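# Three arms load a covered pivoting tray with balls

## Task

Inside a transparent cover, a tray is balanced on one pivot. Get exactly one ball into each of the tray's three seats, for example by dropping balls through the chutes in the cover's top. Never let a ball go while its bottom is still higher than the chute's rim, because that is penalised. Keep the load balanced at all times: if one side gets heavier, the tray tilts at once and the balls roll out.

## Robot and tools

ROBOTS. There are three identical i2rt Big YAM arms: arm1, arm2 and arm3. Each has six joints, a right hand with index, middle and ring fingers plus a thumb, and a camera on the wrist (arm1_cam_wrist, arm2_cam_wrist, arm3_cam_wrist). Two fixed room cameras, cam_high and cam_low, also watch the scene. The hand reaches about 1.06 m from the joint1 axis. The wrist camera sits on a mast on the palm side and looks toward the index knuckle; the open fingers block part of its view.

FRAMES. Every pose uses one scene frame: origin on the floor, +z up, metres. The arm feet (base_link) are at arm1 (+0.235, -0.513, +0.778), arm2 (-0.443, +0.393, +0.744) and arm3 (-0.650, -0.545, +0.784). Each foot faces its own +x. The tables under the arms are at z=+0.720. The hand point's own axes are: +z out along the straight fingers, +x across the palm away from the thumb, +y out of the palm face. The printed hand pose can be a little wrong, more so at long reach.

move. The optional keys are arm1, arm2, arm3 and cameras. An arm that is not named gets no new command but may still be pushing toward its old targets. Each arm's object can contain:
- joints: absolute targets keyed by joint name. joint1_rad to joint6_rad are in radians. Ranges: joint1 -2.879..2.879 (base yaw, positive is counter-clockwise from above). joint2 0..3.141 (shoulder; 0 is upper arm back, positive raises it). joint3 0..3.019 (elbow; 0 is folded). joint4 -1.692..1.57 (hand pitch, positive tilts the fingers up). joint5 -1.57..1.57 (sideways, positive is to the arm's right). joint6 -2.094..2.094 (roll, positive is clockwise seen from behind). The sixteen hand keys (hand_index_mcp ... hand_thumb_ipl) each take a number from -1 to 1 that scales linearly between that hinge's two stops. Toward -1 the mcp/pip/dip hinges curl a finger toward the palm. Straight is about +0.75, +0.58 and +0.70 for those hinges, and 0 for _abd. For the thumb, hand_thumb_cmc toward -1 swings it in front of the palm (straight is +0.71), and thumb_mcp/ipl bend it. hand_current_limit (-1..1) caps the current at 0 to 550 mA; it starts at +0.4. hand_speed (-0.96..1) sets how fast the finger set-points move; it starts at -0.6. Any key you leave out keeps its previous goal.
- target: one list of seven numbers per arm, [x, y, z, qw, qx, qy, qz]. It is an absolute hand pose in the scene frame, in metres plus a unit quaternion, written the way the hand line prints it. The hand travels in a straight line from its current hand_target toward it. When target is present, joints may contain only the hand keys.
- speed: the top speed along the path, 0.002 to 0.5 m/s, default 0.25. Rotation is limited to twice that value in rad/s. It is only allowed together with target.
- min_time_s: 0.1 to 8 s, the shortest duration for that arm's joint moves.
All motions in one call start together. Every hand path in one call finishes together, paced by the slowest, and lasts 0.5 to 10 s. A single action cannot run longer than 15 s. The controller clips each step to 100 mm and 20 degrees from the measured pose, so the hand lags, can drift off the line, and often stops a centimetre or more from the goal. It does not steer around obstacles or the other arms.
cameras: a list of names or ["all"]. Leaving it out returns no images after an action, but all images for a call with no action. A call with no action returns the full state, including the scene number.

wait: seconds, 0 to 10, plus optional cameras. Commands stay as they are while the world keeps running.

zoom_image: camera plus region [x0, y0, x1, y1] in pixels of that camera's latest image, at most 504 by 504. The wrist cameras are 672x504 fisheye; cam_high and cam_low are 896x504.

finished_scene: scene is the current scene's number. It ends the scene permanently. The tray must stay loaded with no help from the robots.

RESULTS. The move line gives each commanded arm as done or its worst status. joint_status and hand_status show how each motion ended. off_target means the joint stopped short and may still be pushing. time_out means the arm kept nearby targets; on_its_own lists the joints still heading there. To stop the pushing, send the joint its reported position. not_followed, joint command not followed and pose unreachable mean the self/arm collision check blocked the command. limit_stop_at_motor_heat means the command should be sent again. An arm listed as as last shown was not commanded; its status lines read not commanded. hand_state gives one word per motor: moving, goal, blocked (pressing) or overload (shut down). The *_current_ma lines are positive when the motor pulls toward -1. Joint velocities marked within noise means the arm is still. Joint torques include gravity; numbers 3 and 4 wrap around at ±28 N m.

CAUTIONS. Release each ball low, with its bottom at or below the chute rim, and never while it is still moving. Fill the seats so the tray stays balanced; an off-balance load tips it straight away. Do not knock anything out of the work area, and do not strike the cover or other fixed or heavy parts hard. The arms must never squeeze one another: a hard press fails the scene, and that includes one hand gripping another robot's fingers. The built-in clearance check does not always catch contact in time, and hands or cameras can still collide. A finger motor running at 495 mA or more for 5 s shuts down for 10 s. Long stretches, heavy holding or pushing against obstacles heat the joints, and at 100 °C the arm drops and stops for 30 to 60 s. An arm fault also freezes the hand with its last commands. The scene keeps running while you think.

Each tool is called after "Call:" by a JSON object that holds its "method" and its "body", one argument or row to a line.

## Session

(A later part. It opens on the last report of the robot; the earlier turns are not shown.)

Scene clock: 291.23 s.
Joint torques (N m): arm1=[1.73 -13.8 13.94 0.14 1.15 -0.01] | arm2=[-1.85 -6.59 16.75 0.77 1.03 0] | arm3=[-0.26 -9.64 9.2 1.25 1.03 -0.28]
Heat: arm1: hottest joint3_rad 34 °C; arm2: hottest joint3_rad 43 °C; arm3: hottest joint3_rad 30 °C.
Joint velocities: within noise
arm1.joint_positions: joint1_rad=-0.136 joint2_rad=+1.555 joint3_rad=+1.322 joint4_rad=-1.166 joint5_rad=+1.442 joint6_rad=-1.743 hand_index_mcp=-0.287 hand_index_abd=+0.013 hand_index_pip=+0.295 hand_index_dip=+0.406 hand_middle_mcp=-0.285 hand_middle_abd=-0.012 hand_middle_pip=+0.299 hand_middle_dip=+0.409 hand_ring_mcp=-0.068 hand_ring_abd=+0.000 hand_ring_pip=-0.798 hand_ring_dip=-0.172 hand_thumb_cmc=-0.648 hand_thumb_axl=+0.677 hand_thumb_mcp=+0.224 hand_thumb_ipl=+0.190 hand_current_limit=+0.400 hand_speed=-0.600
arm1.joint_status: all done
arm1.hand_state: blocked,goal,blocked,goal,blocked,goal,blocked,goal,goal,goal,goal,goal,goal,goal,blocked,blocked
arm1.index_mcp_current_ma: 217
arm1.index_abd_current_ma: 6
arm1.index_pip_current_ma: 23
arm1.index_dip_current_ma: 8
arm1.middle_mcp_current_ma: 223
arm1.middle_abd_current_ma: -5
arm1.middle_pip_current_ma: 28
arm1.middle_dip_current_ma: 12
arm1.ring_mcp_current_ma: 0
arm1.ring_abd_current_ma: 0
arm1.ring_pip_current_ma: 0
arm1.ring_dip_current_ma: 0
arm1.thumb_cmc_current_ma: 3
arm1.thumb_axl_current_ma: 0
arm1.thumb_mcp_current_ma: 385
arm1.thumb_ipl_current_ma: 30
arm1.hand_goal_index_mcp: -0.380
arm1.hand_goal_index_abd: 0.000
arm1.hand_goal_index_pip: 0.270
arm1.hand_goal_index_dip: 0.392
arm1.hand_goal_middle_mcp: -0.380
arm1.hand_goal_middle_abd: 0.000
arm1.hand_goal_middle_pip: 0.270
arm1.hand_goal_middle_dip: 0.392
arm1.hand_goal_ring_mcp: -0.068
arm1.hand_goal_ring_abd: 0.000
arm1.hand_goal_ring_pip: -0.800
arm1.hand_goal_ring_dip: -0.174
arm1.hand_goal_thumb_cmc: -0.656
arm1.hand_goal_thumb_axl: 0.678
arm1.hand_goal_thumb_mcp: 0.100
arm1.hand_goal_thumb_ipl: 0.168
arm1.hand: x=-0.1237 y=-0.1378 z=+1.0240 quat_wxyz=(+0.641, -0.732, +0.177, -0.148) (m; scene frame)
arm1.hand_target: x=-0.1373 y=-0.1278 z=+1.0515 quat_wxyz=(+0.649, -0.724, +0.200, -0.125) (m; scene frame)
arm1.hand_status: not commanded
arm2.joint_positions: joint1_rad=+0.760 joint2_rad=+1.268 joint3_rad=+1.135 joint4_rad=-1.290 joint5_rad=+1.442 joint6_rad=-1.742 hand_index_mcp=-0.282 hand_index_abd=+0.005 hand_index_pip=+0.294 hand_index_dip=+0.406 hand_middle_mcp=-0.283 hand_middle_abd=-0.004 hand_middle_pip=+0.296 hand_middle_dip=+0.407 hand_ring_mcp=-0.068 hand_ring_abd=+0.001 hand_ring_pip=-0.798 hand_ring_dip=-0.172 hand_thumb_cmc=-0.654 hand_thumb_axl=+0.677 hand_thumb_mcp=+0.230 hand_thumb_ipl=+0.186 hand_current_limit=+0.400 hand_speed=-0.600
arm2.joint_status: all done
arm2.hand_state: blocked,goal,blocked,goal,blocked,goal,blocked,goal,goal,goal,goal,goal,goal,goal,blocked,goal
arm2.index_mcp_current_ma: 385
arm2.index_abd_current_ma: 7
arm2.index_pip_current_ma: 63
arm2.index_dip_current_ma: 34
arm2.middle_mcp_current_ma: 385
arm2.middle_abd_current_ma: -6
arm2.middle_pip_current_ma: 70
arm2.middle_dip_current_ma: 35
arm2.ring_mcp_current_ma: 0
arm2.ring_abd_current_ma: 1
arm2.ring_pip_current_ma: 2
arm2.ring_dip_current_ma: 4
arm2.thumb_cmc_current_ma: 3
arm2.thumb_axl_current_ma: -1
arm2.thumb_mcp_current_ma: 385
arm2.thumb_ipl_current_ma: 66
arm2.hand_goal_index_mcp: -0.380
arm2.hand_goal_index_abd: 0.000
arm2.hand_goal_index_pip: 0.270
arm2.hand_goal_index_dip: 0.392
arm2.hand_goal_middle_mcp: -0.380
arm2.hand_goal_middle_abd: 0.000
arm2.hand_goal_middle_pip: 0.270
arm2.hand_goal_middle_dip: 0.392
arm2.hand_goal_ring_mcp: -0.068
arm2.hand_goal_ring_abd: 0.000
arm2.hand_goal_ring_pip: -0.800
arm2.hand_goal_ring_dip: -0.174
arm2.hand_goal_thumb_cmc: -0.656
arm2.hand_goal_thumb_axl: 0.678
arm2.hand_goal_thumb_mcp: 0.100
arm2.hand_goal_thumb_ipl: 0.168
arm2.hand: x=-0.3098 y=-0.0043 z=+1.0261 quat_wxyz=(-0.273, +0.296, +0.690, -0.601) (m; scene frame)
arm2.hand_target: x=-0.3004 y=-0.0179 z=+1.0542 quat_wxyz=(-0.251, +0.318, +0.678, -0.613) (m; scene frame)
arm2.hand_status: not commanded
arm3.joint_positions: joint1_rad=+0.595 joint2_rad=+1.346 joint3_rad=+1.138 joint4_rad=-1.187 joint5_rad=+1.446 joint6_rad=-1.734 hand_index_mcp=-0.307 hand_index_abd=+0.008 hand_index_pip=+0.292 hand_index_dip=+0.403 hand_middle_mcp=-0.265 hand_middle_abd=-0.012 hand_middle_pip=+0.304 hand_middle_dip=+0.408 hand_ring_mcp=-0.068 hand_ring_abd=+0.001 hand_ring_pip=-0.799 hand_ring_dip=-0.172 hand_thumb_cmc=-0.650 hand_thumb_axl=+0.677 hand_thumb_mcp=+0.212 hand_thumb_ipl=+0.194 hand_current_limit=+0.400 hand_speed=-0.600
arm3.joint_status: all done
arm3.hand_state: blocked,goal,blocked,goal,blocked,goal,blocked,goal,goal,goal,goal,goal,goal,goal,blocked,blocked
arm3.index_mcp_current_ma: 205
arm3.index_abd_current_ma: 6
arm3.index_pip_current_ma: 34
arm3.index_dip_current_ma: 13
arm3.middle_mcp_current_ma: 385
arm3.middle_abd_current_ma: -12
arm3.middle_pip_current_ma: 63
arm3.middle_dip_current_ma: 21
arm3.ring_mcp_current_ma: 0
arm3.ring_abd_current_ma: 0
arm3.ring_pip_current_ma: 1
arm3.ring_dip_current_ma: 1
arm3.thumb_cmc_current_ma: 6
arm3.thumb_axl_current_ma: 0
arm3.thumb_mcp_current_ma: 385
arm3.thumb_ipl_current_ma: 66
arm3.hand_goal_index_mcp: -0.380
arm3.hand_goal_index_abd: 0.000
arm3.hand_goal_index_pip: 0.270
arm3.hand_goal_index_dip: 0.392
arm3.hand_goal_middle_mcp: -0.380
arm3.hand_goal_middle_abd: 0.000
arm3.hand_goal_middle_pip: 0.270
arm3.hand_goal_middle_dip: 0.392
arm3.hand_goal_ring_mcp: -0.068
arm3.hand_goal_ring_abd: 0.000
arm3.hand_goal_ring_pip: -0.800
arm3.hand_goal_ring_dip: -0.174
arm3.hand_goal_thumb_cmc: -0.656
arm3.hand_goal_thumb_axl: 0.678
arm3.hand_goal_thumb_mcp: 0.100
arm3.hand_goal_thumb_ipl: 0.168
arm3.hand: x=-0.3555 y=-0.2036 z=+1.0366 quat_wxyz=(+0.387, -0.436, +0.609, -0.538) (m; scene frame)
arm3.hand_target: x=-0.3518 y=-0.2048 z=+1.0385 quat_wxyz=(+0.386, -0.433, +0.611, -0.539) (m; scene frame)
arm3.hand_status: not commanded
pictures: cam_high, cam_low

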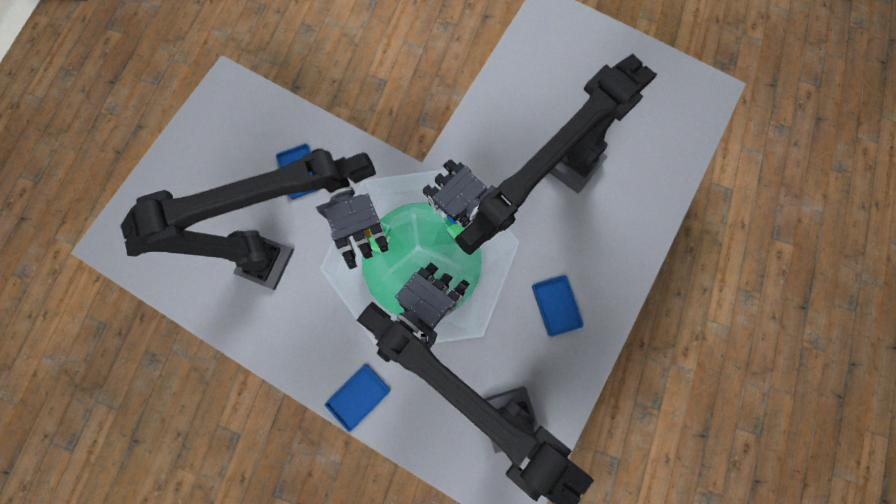

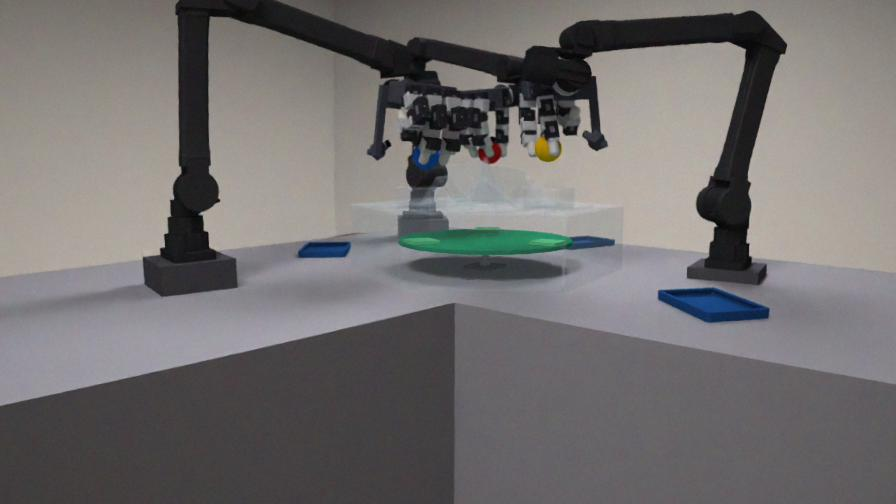

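Call:
{"method": "move", "body": {
  "arm1": {"joints":{"joint1_rad":-0.111,"joint2_rad":1.570,"joint3_rad":1.233,"joint4_rad":-1.054},"min_time_s":1.5},
  "arm2": {"joints":{"joint1_rad":0.756,"joint2_rad":1.292,"joint3_rad":1.047,"joint4_rad":-1.170},"min_time_s":1.5},
  "arm3": {"joints":{"joint1_rad":0.5815,"joint2_rad":1.352,"joint3_rad":1.032,"joint4_rad":-1.059},"min_time_s":1.5},
  "cameras": ["cam_high","cam_low"]
}}

Call:
{"method": "zoom_image", "body": {
  "camera": "cam_low",
  "region": [500, 130, 610, 250]
}}

Call:
{"method": "zoom_image", "body": {
  "camera": "cam_low",
  "region": [375, 130, 505, 250]
}}

Call:
{"method": "zoom_image", "body": {
  "camera": "cam_high",
  "region": [430, 180, 500, 250]
}}

Call:
{"method": "zoom_image", "body": {
  "camera": "cam_high",
  "region": [340, 200, 410, 270]
}}

Scene clock: 313.53 s.
Joint torques (N m): arm1=[2.78 -13.74 9.05 0.12 1.15 -0.02] | arm2=[-1.79 -6.83 11.14 0.75 1.03 0] | arm3=[-0.32 -8.47 8.84 1.28 1.03 -0.27]
Heat: arm1: hottest joint3_rad 36 °C; arm2: hottest joint3_rad 45 °C; arm3: hottest joint3_rad 31 °C.
move: arm1 done; arm2 done; arm3 done
Joint velocities: within noise
arm1.joint_positions: joint1_rad=-0.122 joint2_rad=+1.571 joint3_rad=+1.225 joint4_rad=-1.065 joint5_rad=+1.442 joint6_rad=-1.743 hand_index_mcp=-0.287 hand_index_abd=+0.013 hand_index_pip=+0.295 hand_index_dip=+0.406 hand_middle_mcp=-0.285 hand_middle_abd=-0.012 hand_middle_pip=+0.299 hand_middle_dip=+0.409 hand_ring_mcp=-0.068 hand_ring_abd=+0.000 hand_ring_pip=-0.798 hand_ring_dip=-0.172 hand_thumb_cmc=-0.648 hand_thumb_axl=+0.677 hand_thumb_mcp=+0.224 hand_thumb_ipl=+0.190 hand_current_limit=+0.400 hand_speed=-0.600
arm1.joint_status: all done
arm1.hand_state: blocked,goal,blocked,goal,blocked,goal,blocked,goal,goal,goal,goal,goal,goal,goal,blocked,blocked
arm1.index_mcp_current_ma: 217
arm1.index_abd_current_ma: 6
arm1.index_pip_current_ma: 23
arm1.index_dip_current_ma: 8
arm1.middle_mcp_current_ma: 223
arm1.middle_abd_current_ma: -5
arm1.middle_pip_current_ma: 28
arm1.middle_dip_current_ma: 12
arm1.ring_mcp_current_ma: 0
arm1.ring_abd_current_ma: 0
arm1.ring_pip_current_ma: 0
arm1.ring_dip_current_ma: 0
arm1.thumb_cmc_current_ma: 3
arm1.thumb_axl_current_ma: 0
arm1.thumb_mcp_current_ma: 385
arm1.thumb_ipl_current_ma: 30
arm1.hand_goal_index_mcp: -0.380
arm1.hand_goal_index_abd: 0.000
arm1.hand_goal_index_pip: 0.270
arm1.hand_goal_index_dip: 0.392
arm1.hand_goal_middle_mcp: -0.380
arm1.hand_goal_middle_abd: 0.000
arm1.hand_goal_middle_pip: 0.270
arm1.hand_goal_middle_dip: 0.392
arm1.hand_goal_ring_mcp: -0.068
arm1.hand_goal_ring_abd: 0.000
arm1.hand_goal_ring_pip: -0.800
arm1.hand_goal_ring_dip: -0.174
arm1.hand_goal_thumb_cmc: -0.656
arm1.hand_goal_thumb_axl: 0.678
arm1.hand_goal_thumb_mcp: 0.100
arm1.hand_goal_thumb_ipl: 0.168
arm1.hand: x=-0.1216 y=-0.1466 z=+0.9810 quat_wxyz=(+0.641, -0.734, +0.168, -0.149) (m; scene frame)
arm1.hand_target: x=-0.1290 y=-0.1485 z=+0.9856 quat_wxyz=(+0.645, -0.732, +0.169, -0.140) (m; scene frame)
arm1.hand_status: not commanded
arm2.joint_positions: joint1_rad=+0.760 joint2_rad=+1.289 joint3_rad=+1.036 joint4_rad=-1.181 joint5_rad=+1.442 joint6_rad=-1.742 hand_index_mcp=-0.282 hand_index_abd=+0.005 hand_index_pip=+0.294 hand_index_dip=+0.406 hand_middle_mcp=-0.283 hand_middle_abd=-0.004 hand_middle_pip=+0.296 hand_middle_dip=+0.407 hand_ring_mcp=-0.068 hand_ring_abd=+0.001 hand_ring_pip=-0.798 hand_ring_dip=-0.172 hand_thumb_cmc=-0.654 hand_thumb_axl=+0.677 hand_thumb_mcp=+0.230 hand_thumb_ipl=+0.186 hand_current_limit=+0.400 hand_speed=-0.600
arm2.joint_status: all done
arm2.hand_state: blocked,goal,blocked,goal,blocked,goal,blocked,goal,goal,goal,goal,goal,goal,goal,blocked,goal
arm2.index_mcp_current_ma: 385
arm2.index_abd_current_ma: 7
arm2.index_pip_current_ma: 63
arm2.index_dip_current_ma: 34
arm2.middle_mcp_current_ma: 385
arm2.middle_abd_current_ma: -6
arm2.middle_pip_current_ma: 70
arm2.middle_dip_current_ma: 35
arm2.ring_mcp_current_ma: 0
arm2.ring_abd_current_ma: 1
arm2.ring_pip_current_ma: 2
arm2.ring_dip_current_ma: 4
arm2.thumb_cmc_current_ma: 3
arm2.thumb_axl_current_ma: -1
arm2.thumb_mcp_current_ma: 385
arm2.thumb_ipl_current_ma: 66
arm2.hand_goal_index_mcp: -0.380
arm2.hand_goal_index_abd: 0.000
arm2.hand_goal_index_pip: 0.270
arm2.hand_goal_index_dip: 0.392
arm2.hand_goal_middle_mcp: -0.380
arm2.hand_goal_middle_abd: 0.000
arm2.hand_goal_middle_pip: 0.270
arm2.hand_goal_middle_dip: 0.392
arm2.hand_goal_ring_mcp: -0.068
arm2.hand_goal_ring_abd: 0.000
arm2.hand_goal_ring_pip: -0.800
arm2.hand_goal_ring_dip: -0.174
arm2.hand_goal_thumb_cmc: -0.656
arm2.hand_goal_thumb_axl: 0.678
arm2.hand_goal_thumb_mcp: 0.100
arm2.hand_goal_thumb_ipl: 0.168
arm2.hand: x=-0.3115 y=-0.0022 z=+0.9816 quat_wxyz=(-0.277, +0.292, +0.692, -0.599) (m; scene frame)
arm2.hand_target: x=-0.3102 y=-0.0066 z=+0.9859 quat_wxyz=(-0.274, +0.297, +0.688, -0.603) (m; scene frame)
arm2.hand_status: not commanded
arm3.joint_positions: joint1_rad=+0.593 joint2_rad=+1.346 joint3_rad=+1.030 joint4_rad=-1.070 joint5_rad=+1.446 joint6_rad=-1.734 hand_index_mcp=-0.307 hand_index_abd=+0.008 hand_index_pip=+0.292 hand_index_dip=+0.403 hand_middle_mcp=-0.265 hand_middle_abd=-0.012 hand_middle_pip=+0.304 hand_middle_dip=+0.408 hand_ring_mcp=-0.068 hand_ring_abd=+0.001 hand_ring_pip=-0.799 hand_ring_dip=-0.172 hand_thumb_cmc=-0.650 hand_thumb_axl=+0.677 hand_thumb_mcp=+0.212 hand_thumb_ipl=+0.194 hand_current_limit=+0.400 hand_speed=-0.600
arm3.joint_status: all done
arm3.hand_state: blocked,goal,blocked,goal,blocked,goal,blocked,goal,goal,goal,goal,goal,goal,goal,blocked,blocked
arm3.index_mcp_current_ma: 205
arm3.index_abd_current_ma: 6
arm3.index_pip_current_ma: 34
arm3.index_dip_current_ma: 13
arm3.middle_mcp_current_ma: 385
arm3.middle_abd_current_ma: -12
arm3.middle_pip_current_ma: 63
arm3.middle_dip_current_ma: 21
arm3.ring_mcp_current_ma: 0
arm3.ring_abd_current_ma: 0
arm3.ring_pip_current_ma: 1
arm3.ring_dip_current_ma: 1
arm3.thumb_cmc_current_ma: 6
arm3.thumb_axl_current_ma: 0
arm3.thumb_mcp_current_ma: 385
arm3.thumb_ipl_current_ma: 66
arm3.hand_goal_index_mcp: -0.380
arm3.hand_goal_index_abd: 0.000
arm3.hand_goal_index_pip: 0.270
arm3.hand_goal_index_dip: 0.392
arm3.hand_goal_middle_mcp: -0.380
arm3.hand_goal_middle_abd: 0.000
arm3.hand_goal_middle_pip: 0.270
arm3.hand_goal_middle_dip: 0.392
arm3.hand_goal_ring_mcp: -0.068
arm3.hand_goal_ring_abd: 0.000
arm3.hand_goal_ring_pip: -0.800
arm3.hand_goal_ring_dip: -0.174
arm3.hand_goal_thumb_cmc: -0.656
arm3.hand_goal_thumb_axl: 0.678
arm3.hand_goal_thumb_mcp: 0.100
arm3.hand_goal_thumb_ipl: 0.168
arm3.hand: x=-0.3580 y=-0.2134 z=+0.9973 quat_wxyz=(+0.389, -0.433, +0.611, -0.537) (m; scene frame)
arm3.hand_target: x=-0.3536 y=-0.2146 z=+0.9962 quat_wxyz=(+0.385, -0.432, +0.612, -0.540) (m; scene frame)
arm3.hand_status: not commanded
pictures: cam_high, cam_low

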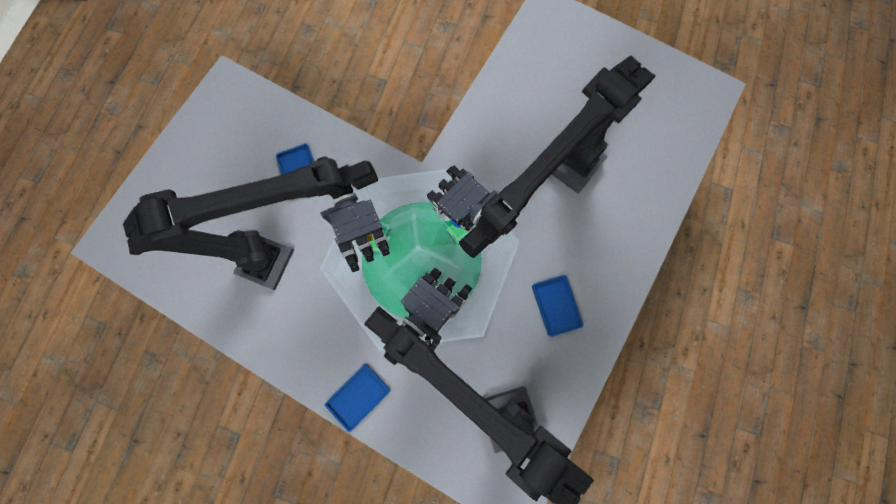

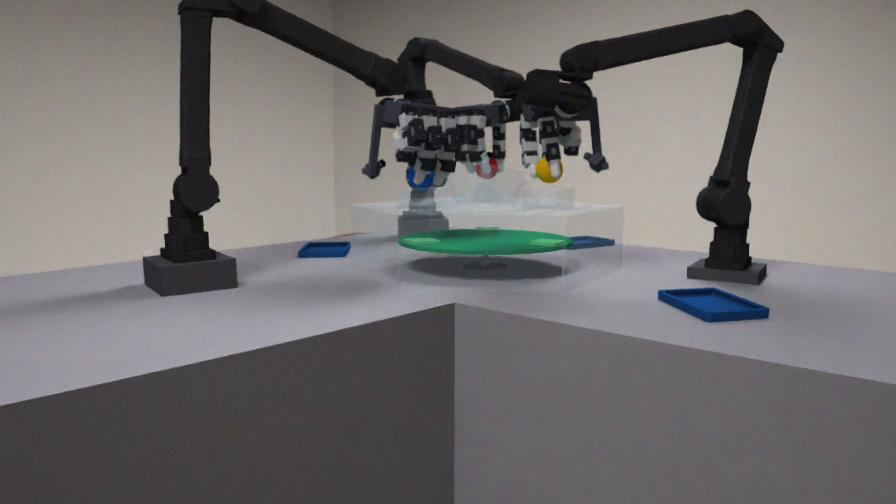

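Scaled by 4.200 from the camera's 896x504 image, which has a finer 1280x720 frame.

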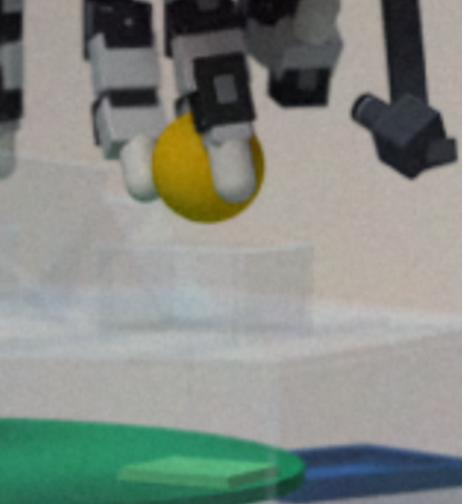

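Scaled by 3.877 from the camera's 896x504 image, which has a finer 1280x720 frame.

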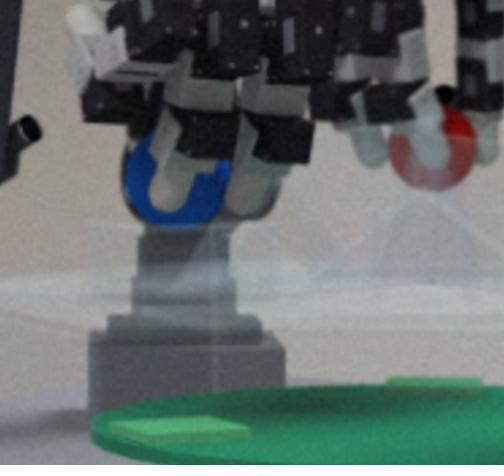

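Scaled by 7.200 from the camera's 896x504 image, which has a finer 1280x720 frame.

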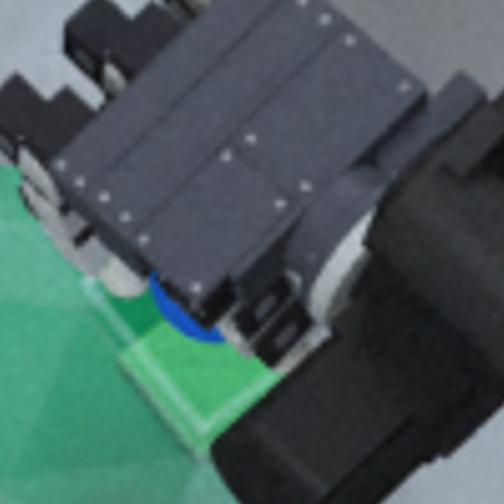

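Scaled by 7.200 from the camera's 896x504 image, which has a finer 1280x720 frame.

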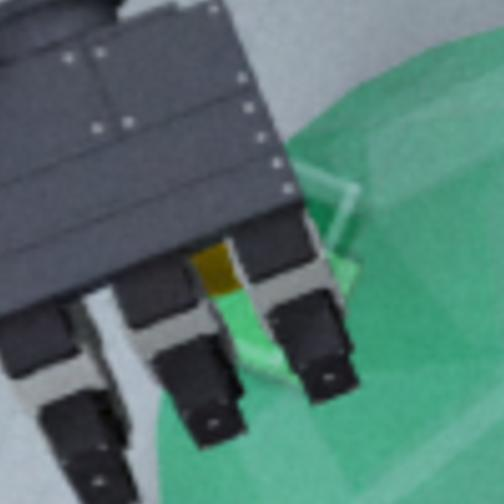

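Call:
{"method": "move", "body": {
  "arm1": {"joints":{"joint1_rad":-0.106,"joint2_rad":1.590,"joint3_rad":1.221,"joint4_rad":-1.030},"min_time_s":1.2},
  "arm2": {"joints":{"joint1_rad":0.771,"joint2_rad":1.313,"joint3_rad":1.0,"joint4_rad":-1.102},"min_time_s":1.2},
  "arm3": {"joints":{"joint2_rad":1.372,"joint3_rad":0.989,"joint4_rad":-0.995},"min_time_s":1.2},
  "cameras": ["cam_high","cam_low"]
}}

Call:
{"method": "zoom_image", "body": {
  "camera": "cam_low",
  "region": [500, 130, 610, 250]
}}

Call:
{"method": "zoom_image", "body": {
  "camera": "cam_low",
  "region": [375, 130, 505, 250]
}}

Call:
{"method": "zoom_image", "body": {
  "camera": "cam_high",
  "region": [430, 180, 500, 250]
}}

Call:
{"method": "zoom_image", "body": {
  "camera": "cam_high",
  "region": [340, 200, 410, 270]
}}

Scene clock: 332.70 s.
Joint torques (N m): arm1=[2.96 -13.22 8.53 0.23 1.15 0.02] | arm2=[-0.79 -6.42 10.4 0.85 0.93 0] | arm3=[-0.56 -8 8.61 1.22 1.02 -0.26]
Heat: arm1: hottest joint3_rad 35 °C; arm2: hottest joint3_rad 46 °C; arm3: hottest joint3_rad 31 °C.
move: arm1 done; arm2 done; arm3 done
Joint velocities: within noise
arm1.joint_positions: joint1_rad=-0.120 joint2_rad=+1.581 joint3_rad=+1.218 joint4_rad=-1.042 joint5_rad=+1.442 joint6_rad=-1.746 hand_index_mcp=-0.289 hand_index_abd=+0.013 hand_index_pip=+0.295 hand_index_dip=+0.406 hand_middle_mcp=-0.285 hand_middle_abd=-0.012 hand_middle_pip=+0.301 hand_middle_dip=+0.411 hand_ring_mcp=-0.068 hand_ring_abd=+0.000 hand_ring_pip=-0.798 hand_ring_dip=-0.172 hand_thumb_cmc=-0.657 hand_thumb_axl=+0.677 hand_thumb_mcp=+0.224 hand_thumb_ipl=+0.190 hand_current_limit=+0.400 hand_speed=-0.600
arm1.joint_status: all done
arm1.hand_state: blocked,goal,blocked,goal,blocked,goal,blocked,goal,goal,goal,goal,goal,goal,goal,blocked,blocked
arm1.index_mcp_current_ma: 208
arm1.index_abd_current_ma: 6
arm1.index_pip_current_ma: 23
arm1.index_dip_current_ma: 8
arm1.middle_mcp_current_ma: 223
arm1.middle_abd_current_ma: -5
arm1.middle_pip_current_ma: 33
arm1.middle_dip_current_ma: 14
arm1.ring_mcp_current_ma: 0
arm1.ring_abd_current_ma: 0
arm1.ring_pip_current_ma: 0
arm1.ring_dip_current_ma: 0
arm1.thumb_cmc_current_ma: 0
arm1.thumb_axl_current_ma: 0
arm1.thumb_mcp_current_ma: 385
arm1.thumb_ipl_current_ma: 30
arm1.hand_goal_index_mcp: -0.380
arm1.hand_goal_index_abd: 0.000
arm1.hand_goal_index_pip: 0.270
arm1.hand_goal_index_dip: 0.392
arm1.hand_goal_middle_mcp: -0.380
arm1.hand_goal_middle_abd: 0.000
arm1.hand_goal_middle_pip: 0.270
arm1.hand_goal_middle_dip: 0.392
arm1.hand_goal_ring_mcp: -0.068
arm1.hand_goal_ring_abd: 0.000
arm1.hand_goal_ring_pip: -0.800
arm1.hand_goal_ring_dip: -0.174
arm1.hand_goal_thumb_cmc: -0.656
arm1.hand_goal_thumb_axl: 0.678
arm1.hand_goal_thumb_mcp: 0.100
arm1.hand_goal_thumb_ipl: 0.168
arm1.hand: x=-0.1248 y=-0.1465 z=+0.9743 quat_wxyz=(+0.642, -0.734, +0.167, -0.147) (m; scene frame)
arm1.hand_target: x=-0.1327 y=-0.1494 z=+0.9726 quat_wxyz=(+0.645, -0.733, +0.164, -0.141) (m; scene frame)
arm1.hand_status: not commanded
arm2.joint_positions: joint1_rad=+0.761 joint2_rad=+1.306 joint3_rad=+0.996 joint4_rad=-1.115 joint5_rad=+1.444 joint6_rad=-1.743 hand_index_mcp=-0.282 hand_index_abd=+0.001 hand_index_pip=+0.294 hand_index_dip=+0.406 hand_middle_mcp=-0.284 hand_middle_abd=-0.007 hand_middle_pip=+0.296 hand_middle_dip=+0.407 hand_ring_mcp=-0.068 hand_ring_abd=+0.001 hand_ring_pip=-0.798 hand_ring_dip=-0.172 hand_thumb_cmc=-0.654 hand_thumb_axl=+0.677 hand_thumb_mcp=+0.230 hand_thumb_ipl=+0.187 hand_current_limit=+0.400 hand_speed=-0.600
arm2.joint_status: all done
arm2.hand_state: blocked,goal,blocked,goal,blocked,goal,blocked,goal,goal,goal,goal,goal,goal,goal,blocked,goal
arm2.index_mcp_current_ma: 385
arm2.index_abd_current_ma: 2
arm2.index_pip_current_ma: 63
arm2.index_dip_current_ma: 34
arm2.middle_mcp_current_ma: 383
arm2.middle_abd_current_ma: -12
arm2.middle_pip_current_ma: 70
arm2.middle_dip_current_ma: 35
arm2.ring_mcp_current_ma: 0
arm2.ring_abd_current_ma: 1
arm2.ring_pip_current_ma: 2
arm2.ring_dip_current_ma: 4
arm2.thumb_cmc_current_ma: 3
arm2.thumb_axl_current_ma: -1
arm2.thumb_mcp_current_ma: 385
arm2.thumb_ipl_current_ma: 70
arm2.hand_goal_index_mcp: -0.380
arm2.hand_goal_index_abd: 0.000
arm2.hand_goal_index_pip: 0.270
arm2.hand_goal_index_dip: 0.392
arm2.hand_goal_middle_mcp: -0.380
arm2.hand_goal_middle_abd: 0.000
arm2.hand_goal_middle_pip: 0.270
arm2.hand_goal_middle_dip: 0.392
arm2.hand_goal_ring_mcp: -0.068
arm2.hand_goal_ring_abd: 0.000
arm2.hand_goal_ring_pip: -0.800
arm2.hand_goal_ring_dip: -0.174
arm2.hand_goal_thumb_cmc: -0.656
arm2.hand_goal_thumb_axl: 0.678
arm2.hand_goal_thumb_mcp: 0.100
arm2.hand_goal_thumb_ipl: 0.168
arm2.hand: x=-0.3100 y=-0.0034 z=+0.9619 quat_wxyz=(-0.275, +0.294, +0.690, -0.601) (m; scene frame)
arm2.hand_target: x=-0.3036 y=-0.0052 z=+0.9616 quat_wxyz=(-0.270, +0.292, +0.690, -0.605) (m; scene frame)
arm2.hand_status: not commanded
arm3.joint_positions: joint1_rad=+0.592 joint2_rad=+1.360 joint3_rad=+0.988 joint4_rad=-1.005 joint5_rad=+1.446 joint6_rad=-1.734 hand_index_mcp=-0.307 hand_index_abd=+0.008 hand_index_pip=+0.293 hand_index_dip=+0.403 hand_middle_mcp=-0.265 hand_middle_abd=-0.012 hand_middle_pip=+0.304 hand_middle_dip=+0.408 hand_ring_mcp=-0.068 hand_ring_abd=+0.001 hand_ring_pip=-0.799 hand_ring_dip=-0.172 hand_thumb_cmc=-0.649 hand_thumb_axl=+0.677 hand_thumb_mcp=+0.211 hand_thumb_ipl=+0.194 hand_current_limit=+0.400 hand_speed=-0.600
arm3.joint_status: all done
arm3.hand_state: blocked,goal,blocked,goal,blocked,goal,blocked,goal,goal,goal,goal,goal,goal,goal,blocked,blocked
arm3.index_mcp_current_ma: 205
arm3.index_abd_current_ma: 7
arm3.index_pip_current_ma: 36
arm3.index_dip_current_ma: 14
arm3.middle_mcp_current_ma: 385
arm3.middle_abd_current_ma: -12
arm3.middle_pip_current_ma: 63
arm3.middle_dip_current_ma: 21
arm3.ring_mcp_current_ma: 0
arm3.ring_abd_current_ma: 0
arm3.ring_pip_current_ma: 1
arm3.ring_dip_current_ma: 1
arm3.thumb_cmc_current_ma: 7
arm3.thumb_axl_current_ma: 0
arm3.thumb_mcp_current_ma: 385
arm3.thumb_ipl_current_ma: 66
arm3.hand_goal_index_mcp: -0.380
arm3.hand_goal_index_abd: 0.000
arm3.hand_goal_index_pip: 0.270
arm3.hand_goal_index_dip: 0.392
arm3.hand_goal_middle_mcp: -0.380
arm3.hand_goal_middle_abd: 0.000
arm3.hand_goal_middle_pip: 0.270
arm3.hand_goal_middle_dip: 0.392
arm3.hand_goal_ring_mcp: -0.068
arm3.hand_goal_ring_abd: 0.000
arm3.hand_goal_ring_pip: -0.800
arm3.hand_goal_ring_dip: -0.174
arm3.hand_goal_thumb_cmc: -0.656
arm3.hand_goal_thumb_axl: 0.678
arm3.hand_goal_thumb_mcp: 0.100
arm3.hand_goal_thumb_ipl: 0.168
arm3.hand: x=-0.3579 y=-0.2138 z=+0.9779 quat_wxyz=(+0.392, -0.431, +0.612, -0.535) (m; scene frame)
arm3.hand_target: x=-0.3538 y=-0.2154 z=+0.9739 quat_wxyz=(+0.385, -0.431, +0.612, -0.540) (m; scene frame)
arm3.hand_status: not commanded
pictures: cam_high, cam_low

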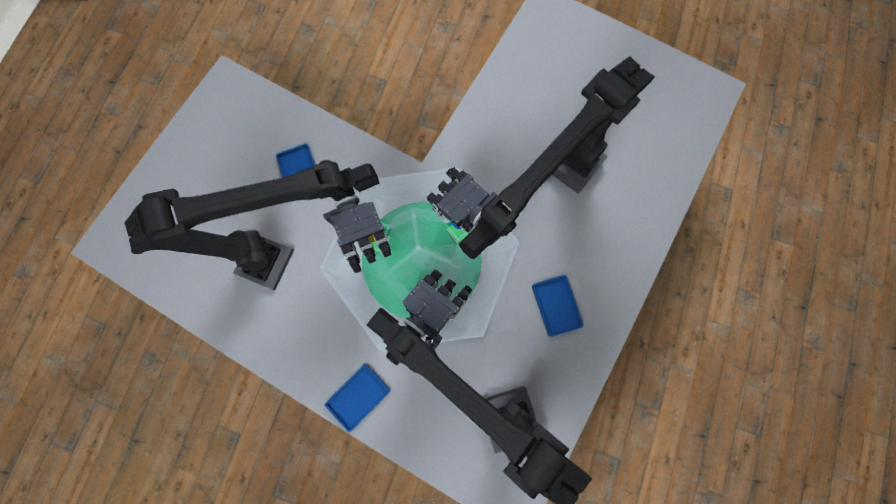

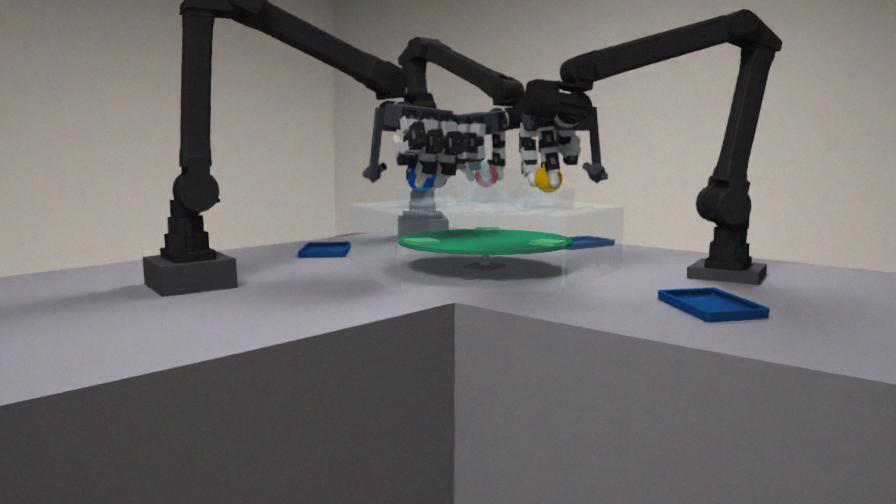

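Scaled by 4.200 from the camera's 896x504 image, which has a finer 1280x720 frame.

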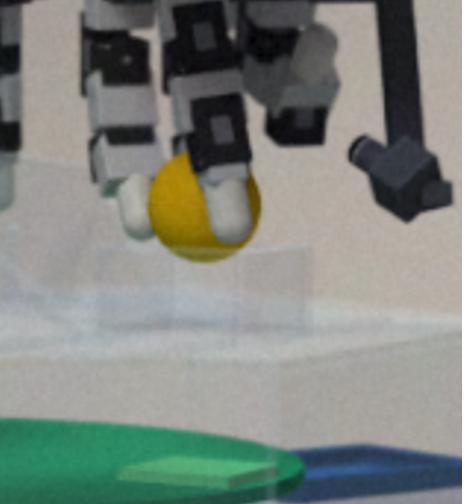

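Scaled by 3.877 from the camera's 896x504 image, which has a finer 1280x720 frame.

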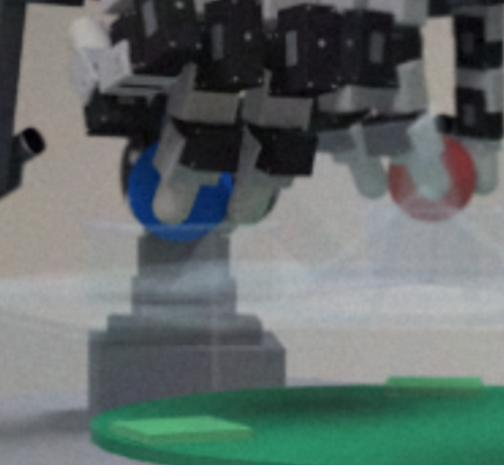

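Scaled by 7.200 from the camera's 896x504 image, which has a finer 1280x720 frame.

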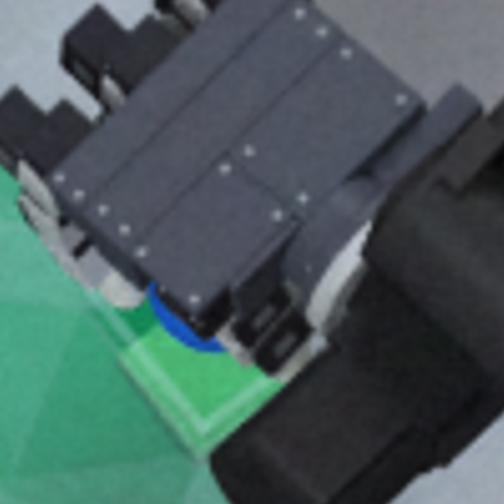

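Scaled by 7.200 from the camera's 896x504 image, which has a finer 1280x720 frame.

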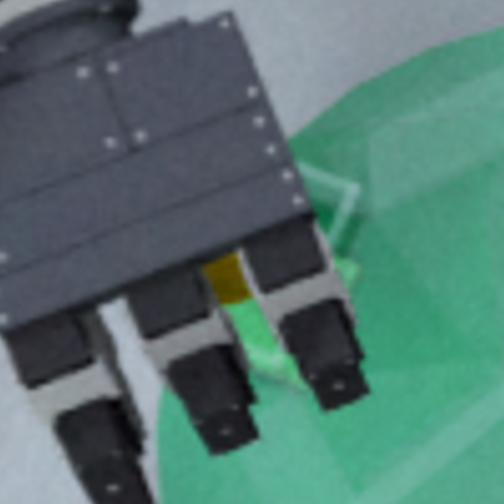

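Call:
{"method": "move", "body": {
  "arm1": {"joints":{"hand_speed":1}},
  "arm2": {"joints":{"hand_speed":1}},
  "arm3": {"joints":{"hand_speed":1}}
}}

Call:
{"method": "move", "body": {
  "arm1": {"joints":{"hand_index_mcp":-0.02,"hand_middle_mcp":-0.02,"hand_thumb_mcp":0.42}},
  "arm2": {"joints":{"hand_index_mcp":-0.02,"hand_middle_mcp":-0.02,"hand_thumb_mcp":0.42}},
  "arm3": {"joints":{"hand_index_mcp":-0.02,"hand_middle_mcp":-0.02,"hand_thumb_mcp":0.42}},
  "cameras": ["cam_high","cam_low"]
}}

Call:
{"method": "zoom_image", "body": {
  "camera": "cam_low",
  "region": [380, 120, 600, 280]
}}

Scene clock: 338.47 s.
Joint torques (N m): arm1=[3.02 -13.16 8.5 0.24 1.13 0.02] | arm2=[-0.91 -6.53 10.44 0.84 0.94 0.01] | arm3=[-0.26 -8.06 8.57 1.21 1.02 -0.27]
Heat: arm1: hottest joint3_rad 35 °C; arm2: hottest joint3_rad 45 °C; arm3: hottest joint3_rad 31 °C.
move: arm1 done; arm2 done; arm3 done
Joint velocities: within noise
arm1.joint_positions: joint1_rad=-0.120 joint2_rad=+1.581 joint3_rad=+1.218 joint4_rad=-1.042 joint5_rad=+1.442 joint6_rad=-1.746 hand_index_mcp=-0.289 hand_index_abd=+0.013 hand_index_pip=+0.295 hand_index_dip=+0.406 hand_middle_mcp=-0.285 hand_middle_abd=-0.012 hand_middle_pip=+0.301 hand_middle_dip=+0.411 hand_ring_mcp=-0.068 hand_ring_abd=+0.000 hand_ring_pip=-0.798 hand_ring_dip=-0.172 hand_thumb_cmc=-0.657 hand_thumb_axl=+0.677 hand_thumb_mcp=+0.224 hand_thumb_ipl=+0.190 hand_current_limit=+0.400 hand_speed=+1.000
arm1.joint_status: all done
arm1.hand_state: blocked,goal,blocked,goal,blocked,goal,blocked,goal,goal,goal,goal,goal,goal,goal,blocked,blocked
arm1.index_mcp_current_ma: 208
arm1.index_abd_current_ma: 6
arm1.index_pip_current_ma: 23
arm1.index_dip_current_ma: 8
arm1.middle_mcp_current_ma: 223
arm1.middle_abd_current_ma: -5
arm1.middle_pip_current_ma: 33
arm1.middle_dip_current_ma: 14
arm1.ring_mcp_current_ma: 0
arm1.ring_abd_current_ma: 0
arm1.ring_pip_current_ma: 0
arm1.ring_dip_current_ma: 0
arm1.thumb_cmc_current_ma: 0
arm1.thumb_axl_current_ma: 0
arm1.thumb_mcp_current_ma: 385
arm1.thumb_ipl_current_ma: 30
arm1.hand_goal_index_mcp: -0.380
arm1.hand_goal_index_abd: 0.000
arm1.hand_goal_index_pip: 0.270
arm1.hand_goal_index_dip: 0.392
arm1.hand_goal_middle_mcp: -0.380
arm1.hand_goal_middle_abd: 0.000
arm1.hand_goal_middle_pip: 0.270
arm1.hand_goal_middle_dip: 0.392
arm1.hand_goal_ring_mcp: -0.068
arm1.hand_goal_ring_abd: 0.000
arm1.hand_goal_ring_pip: -0.800
arm1.hand_goal_ring_dip: -0.174
arm1.hand_goal_thumb_cmc: -0.656
arm1.hand_goal_thumb_axl: 0.678
arm1.hand_goal_thumb_mcp: 0.100
arm1.hand_goal_thumb_ipl: 0.168
arm1.hand: x=-0.1248 y=-0.1465 z=+0.9743 quat_wxyz=(+0.642, -0.734, +0.167, -0.147) (m; scene frame)
arm1.hand_target: x=-0.1327 y=-0.1494 z=+0.9726 quat_wxyz=(+0.645, -0.733, +0.164, -0.141) (m; scene frame)
arm1.hand_status: not commanded
arm2.joint_positions: joint1_rad=+0.761 joint2_rad=+1.306 joint3_rad=+0.996 joint4_rad=-1.115 joint5_rad=+1.444 joint6_rad=-1.743 hand_index_mcp=-0.282 hand_index_abd=+0.001 hand_index_pip=+0.294 hand_index_dip=+0.406 hand_middle_mcp=-0.284 hand_middle_abd=-0.007 hand_middle_pip=+0.296 hand_middle_dip=+0.407 hand_ring_mcp=-0.068 hand_ring_abd=+0.001 hand_ring_pip=-0.798 hand_ring_dip=-0.172 hand_thumb_cmc=-0.654 hand_thumb_axl=+0.677 hand_thumb_mcp=+0.230 hand_thumb_ipl=+0.187 hand_current_limit=+0.400 hand_speed=+1.000
arm2.joint_status: all done
arm2.hand_state: blocked,goal,blocked,goal,blocked,goal,blocked,goal,goal,goal,goal,goal,goal,goal,blocked,goal
arm2.index_mcp_current_ma: 385
arm2.index_abd_current_ma: 2
arm2.index_pip_current_ma: 63
arm2.index_dip_current_ma: 34
arm2.middle_mcp_current_ma: 383
arm2.middle_abd_current_ma: -12
arm2.middle_pip_current_ma: 70
arm2.middle_dip_current_ma: 35
arm2.ring_mcp_current_ma: 0
arm2.ring_abd_current_ma: 1
arm2.ring_pip_current_ma: 2
arm2.ring_dip_current_ma: 4
arm2.thumb_cmc_current_ma: 3
arm2.thumb_axl_current_ma: -1
arm2.thumb_mcp_current_ma: 385
arm2.thumb_ipl_current_ma: 70
arm2.hand_goal_index_mcp: -0.380
arm2.hand_goal_index_abd: 0.000
arm2.hand_goal_index_pip: 0.270
arm2.hand_goal_index_dip: 0.392
arm2.hand_goal_middle_mcp: -0.380
arm2.hand_goal_middle_abd: 0.000
arm2.hand_goal_middle_pip: 0.270
arm2.hand_goal_middle_dip: 0.392
arm2.hand_goal_ring_mcp: -0.068
arm2.hand_goal_ring_abd: 0.000
arm2.hand_goal_ring_pip: -0.800
arm2.hand_goal_ring_dip: -0.174
arm2.hand_goal_thumb_cmc: -0.656
arm2.hand_goal_thumb_axl: 0.678
arm2.hand_goal_thumb_mcp: 0.100
arm2.hand_goal_thumb_ipl: 0.168
arm2.hand: x=-0.3100 y=-0.0034 z=+0.9619 quat_wxyz=(-0.275, +0.294, +0.690, -0.601) (m; scene frame)
arm2.hand_target: x=-0.3036 y=-0.0052 z=+0.9616 quat_wxyz=(-0.270, +0.292, +0.690, -0.605) (m; scene frame)
arm2.hand_status: not commanded
arm3.joint_positions: joint1_rad=+0.592 joint2_rad=+1.360 joint3_rad=+0.988 joint4_rad=-1.005 joint5_rad=+1.446 joint6_rad=-1.734 hand_index_mcp=-0.307 hand_index_abd=+0.008 hand_index_pip=+0.293 hand_index_dip=+0.403 hand_middle_mcp=-0.265 hand_middle_abd=-0.012 hand_middle_pip=+0.304 hand_middle_dip=+0.408 hand_ring_mcp=-0.068 hand_ring_abd=+0.001 hand_ring_pip=-0.799 hand_ring_dip=-0.172 hand_thumb_cmc=-0.649 hand_thumb_axl=+0.677 hand_thumb_mcp=+0.211 hand_thumb_ipl=+0.194 hand_current_limit=+0.400 hand_speed=+1.000
arm3.joint_status: all done
arm3.hand_state: blocked,goal,blocked,goal,blocked,goal,blocked,goal,goal,goal,goal,goal,goal,goal,blocked,blocked
arm3.index_mcp_current_ma: 205
arm3.index_abd_current_ma: 7
arm3.index_pip_current_ma: 36
arm3.index_dip_current_ma: 14
arm3.middle_mcp_current_ma: 385
arm3.middle_abd_current_ma: -12
arm3.middle_pip_current_ma: 63
arm3.middle_dip_current_ma: 21
arm3.ring_mcp_current_ma: 0
arm3.ring_abd_current_ma: 0
arm3.ring_pip_current_ma: 1
arm3.ring_dip_current_ma: 1
arm3.thumb_cmc_current_ma: 7
arm3.thumb_axl_current_ma: 0
arm3.thumb_mcp_current_ma: 385
arm3.thumb_ipl_current_ma: 66
arm3.hand_goal_index_mcp: -0.380
arm3.hand_goal_index_abd: 0.000
arm3.hand_goal_index_pip: 0.270
arm3.hand_goal_index_dip: 0.392
arm3.hand_goal_middle_mcp: -0.380
arm3.hand_goal_middle_abd: 0.000
arm3.hand_goal_middle_pip: 0.270
arm3.hand_goal_middle_dip: 0.392
arm3.hand_goal_ring_mcp: -0.068
arm3.hand_goal_ring_abd: 0.000
arm3.hand_goal_ring_pip: -0.800
arm3.hand_goal_ring_dip: -0.174
arm3.hand_goal_thumb_cmc: -0.656
arm3.hand_goal_thumb_axl: 0.678
arm3.hand_goal_thumb_mcp: 0.100
arm3.hand_goal_thumb_ipl: 0.168
arm3.hand: x=-0.3579 y=-0.2138 z=+0.9779 quat_wxyz=(+0.392, -0.431, +0.612, -0.535) (m; scene frame)
arm3.hand_target: x=-0.3538 y=-0.2154 z=+0.9739 quat_wxyz=(+0.385, -0.431, +0.612, -0.540) (m; scene frame)
arm3.hand_status: not commanded
pictures: none

Scene clock: 339.10 s.
Joint torques (N m): arm1=[1.67 -13.04 8.53 0.13 1.11 0.02] | arm2=[-0.97 -6.59 10.33 0.7 0.93 0.01] | arm3=[-0.26 -8 8.53 1.24 1.01 -0.27]
Heat: arm1: hottest joint3_rad 35 °C; arm2: hottest joint3_rad 45 °C; arm3: hottest joint3_rad 31 °C.
move: arm1 off_target; arm2 done; arm3 done
Joint velocities: within noise
arm1.joint_positions: joint1_rad=-0.102 joint2_rad=+1.581 joint3_rad=+1.218 joint4_rad=-1.041 joint5_rad=+1.444 joint6_rad=-1.746 hand_index_mcp=-0.134 hand_index_abd=-0.014 hand_index_pip=+0.239 hand_index_dip=+0.373 hand_middle_mcp=-0.029 hand_middle_abd=-0.003 hand_middle_pip=+0.272 hand_middle_dip=+0.395 hand_ring_mcp=-0.068 hand_ring_abd=+0.000 hand_ring_pip=-0.798 hand_ring_dip=-0.172 hand_thumb_cmc=-0.657 hand_thumb_axl=+0.677 hand_thumb_mcp=+0.416 hand_thumb_ipl=+0.170 hand_current_limit=+0.400 hand_speed=+1.000
arm1.joint_status: hand_index_mcp off_target (ended at -0.134, target -0.020); the others done
arm1.hand_state: blocked,goal,blocked,goal,goal,goal,goal,goal,goal,goal,goal,goal,goal,goal,goal,goal
arm1.index_mcp_current_ma: -305
arm1.index_abd_current_ma: -7
arm1.index_pip_current_ma: -32
arm1.index_dip_current_ma: -15
arm1.middle_mcp_current_ma: -5
arm1.middle_abd_current_ma: -1
arm1.middle_pip_current_ma: 0
arm1.middle_dip_current_ma: 1
arm1.ring_mcp_current_ma: 0
arm1.ring_abd_current_ma: 0
arm1.ring_pip_current_ma: 0
arm1.ring_dip_current_ma: 0
arm1.thumb_cmc_current_ma: 0
arm1.thumb_axl_current_ma: 0
arm1.thumb_mcp_current_ma: -2
arm1.thumb_ipl_current_ma: 1
arm1.hand_goal_index_mcp: -0.020
arm1.hand_goal_index_abd: 0.000
arm1.hand_goal_index_pip: 0.270
arm1.hand_goal_index_dip: 0.392
arm1.hand_goal_middle_mcp: -0.020
arm1.hand_goal_middle_abd: 0.000
arm1.hand_goal_middle_pip: 0.270
arm1.hand_goal_middle_dip: 0.392
arm1.hand_goal_ring_mcp: -0.068
arm1.hand_goal_ring_abd: 0.000
arm1.hand_goal_ring_pip: -0.800
arm1.hand_goal_ring_dip: -0.174
arm1.hand_goal_thumb_cmc: -0.656
arm1.hand_goal_thumb_axl: 0.678
arm1.hand_goal_thumb_mcp: 0.420
arm1.hand_goal_thumb_ipl: 0.168
arm1.hand: x=-0.1313 y=-0.1525 z=+0.9747 quat_wxyz=(+0.644, -0.735, +0.162, -0.141) (m; scene frame)
arm1.hand_target: x=-0.1327 y=-0.1495 z=+0.9726 quat_wxyz=(+0.645, -0.733, +0.164, -0.141) (m; scene frame)
arm1.hand_status: not commanded
arm2.joint_positions: joint1_rad=+0.763 joint2_rad=+1.306 joint3_rad=+0.996 joint4_rad=-1.112 joint5_rad=+1.446 joint6_rad=-1.743 hand_index_mcp=-0.028 hand_index_abd=+0.001 hand_index_pip=+0.272 hand_index_dip=+0.395 hand_middle_mcp=-0.028 hand_middle_abd=-0.003 hand_middle_pip=+0.272 hand_middle_dip=+0.395 hand_ring_mcp=-0.068 hand_ring_abd=+0.001 hand_ring_pip=-0.798 hand_ring_dip=-0.172 hand_thumb_cmc=-0.654 hand_thumb_axl=+0.677 hand_thumb_mcp=+0.416 hand_thumb_ipl=+0.170 hand_current_limit=+0.400 hand_speed=+1.000
arm2.joint_status: all done
arm2.hand_state: goal,goal,goal,goal,goal,goal,goal,goal,goal,goal,goal,goal,goal,goal,goal,goal
arm2.index_mcp_current_ma: -19
arm2.index_abd_current_ma: 2
arm2.index_pip_current_ma: 3
arm2.index_dip_current_ma: 6
arm2.middle_mcp_current_ma: -19
arm2.middle_abd_current_ma: -4
arm2.middle_pip_current_ma: 4
arm2.middle_dip_current_ma: 6
arm2.ring_mcp_current_ma: 0
arm2.ring_abd_current_ma: 1
arm2.ring_pip_current_ma: 2
arm2.ring_dip_current_ma: 4
arm2.thumb_cmc_current_ma: 3
arm2.thumb_axl_current_ma: -1
arm2.thumb_mcp_current_ma: -10
arm2.thumb_ipl_current_ma: 3
arm2.hand_goal_index_mcp: -0.020
arm2.hand_goal_index_abd: 0.000
arm2.hand_goal_index_pip: 0.270
arm2.hand_goal_index_dip: 0.392
arm2.hand_goal_middle_mcp: -0.020
arm2.hand_goal_middle_abd: 0.000
arm2.hand_goal_middle_pip: 0.270
arm2.hand_goal_middle_dip: 0.392
arm2.hand_goal_ring_mcp: -0.068
arm2.hand_goal_ring_abd: 0.000
arm2.hand_goal_ring_pip: -0.800
arm2.hand_goal_ring_dip: -0.174
arm2.hand_goal_thumb_cmc: -0.656
arm2.hand_goal_thumb_axl: 0.678
arm2.hand_goal_thumb_mcp: 0.420
arm2.hand_goal_thumb_ipl: 0.168
arm2.hand: x=-0.3088 y=-0.0036 z=+0.9622 quat_wxyz=(-0.273, +0.294, +0.690, -0.603) (m; scene frame)
arm2.hand_target: x=-0.3037 y=-0.0052 z=+0.9617 quat_wxyz=(-0.270, +0.292, +0.690, -0.605) (m; scene frame)
arm2.hand_status: not commanded
arm3.joint_positions: joint1_rad=+0.592 joint2_rad=+1.360 joint3_rad=+0.988 joint4_rad=-1.004 joint5_rad=+1.447 joint6_rad=-1.734 hand_index_mcp=-0.028 hand_index_abd=+0.003 hand_index_pip=+0.272 hand_index_dip=+0.395 hand_middle_mcp=-0.027 hand_middle_abd=-0.003 hand_middle_pip=+0.272 hand_middle_dip=+0.395 hand_ring_mcp=-0.068 hand_ring_abd=+0.001 hand_ring_pip=-0.799 hand_ring_dip=-0.172 hand_thumb_cmc=-0.652 hand_thumb_axl=+0.677 hand_thumb_mcp=+0.417 hand_thumb_ipl=+0.170 hand_current_limit=+0.400 hand_speed=+1.000
arm3.joint_status: all done
arm3.hand_state: goal,goal,goal,goal,goal,goal,goal,goal,goal,goal,goal,goal,goal,goal,goal,goal
arm3.index_mcp_current_ma: -8
arm3.index_abd_current_ma: 2
arm3.index_pip_current_ma: 1
arm3.index_dip_current_ma: 2
arm3.middle_mcp_current_ma: -7
arm3.middle_abd_current_ma: -1
arm3.middle_pip_current_ma: 1
arm3.middle_dip_current_ma: 2
arm3.ring_mcp_current_ma: 0
arm3.ring_abd_current_ma: 0
arm3.ring_pip_current_ma: 1
arm3.ring_dip_current_ma: 1
arm3.thumb_cmc_current_ma: 3
arm3.thumb_axl_current_ma: 0
arm3.thumb_mcp_current_ma: -3
arm3.thumb_ipl_current_ma: 1
arm3.hand_goal_index_mcp: -0.020
arm3.hand_goal_index_abd: 0.000
arm3.hand_goal_index_pip: 0.270
arm3.hand_goal_index_dip: 0.392
arm3.hand_goal_middle_mcp: -0.020
arm3.hand_goal_middle_abd: 0.000
arm3.hand_goal_middle_pip: 0.270
arm3.hand_goal_middle_dip: 0.392
arm3.hand_goal_ring_mcp: -0.068
arm3.hand_goal_ring_abd: 0.000
arm3.hand_goal_ring_pip: -0.800
arm3.hand_goal_ring_dip: -0.174
arm3.hand_goal_thumb_cmc: -0.656
arm3.hand_goal_thumb_axl: 0.678
arm3.hand_goal_thumb_mcp: 0.420
arm3.hand_goal_thumb_ipl: 0.168
arm3.hand: x=-0.3577 y=-0.2139 z=+0.9780 quat_wxyz=(+0.392, -0.430, +0.612, -0.535) (m; scene frame)
arm3.hand_target: x=-0.3538 y=-0.2153 z=+0.9739 quat_wxyz=(+0.385, -0.431, +0.612, -0.540) (m; scene frame)
arm3.hand_status: not commanded
pictures: cam_high, cam_low

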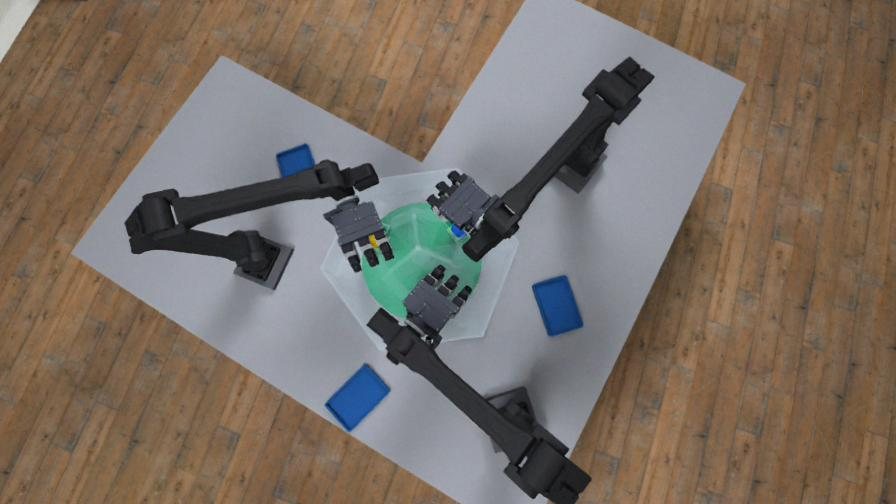

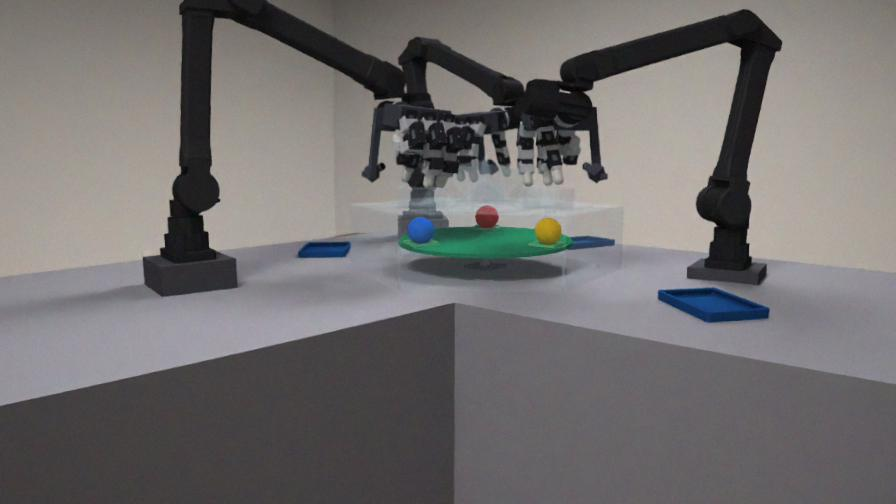

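Scaled by 2.291 from the camera's 896x504 image, which has a finer 1280x720 frame.

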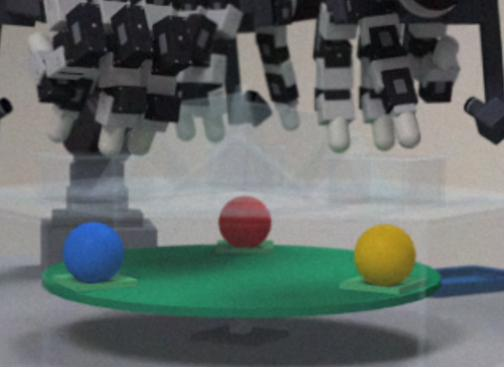

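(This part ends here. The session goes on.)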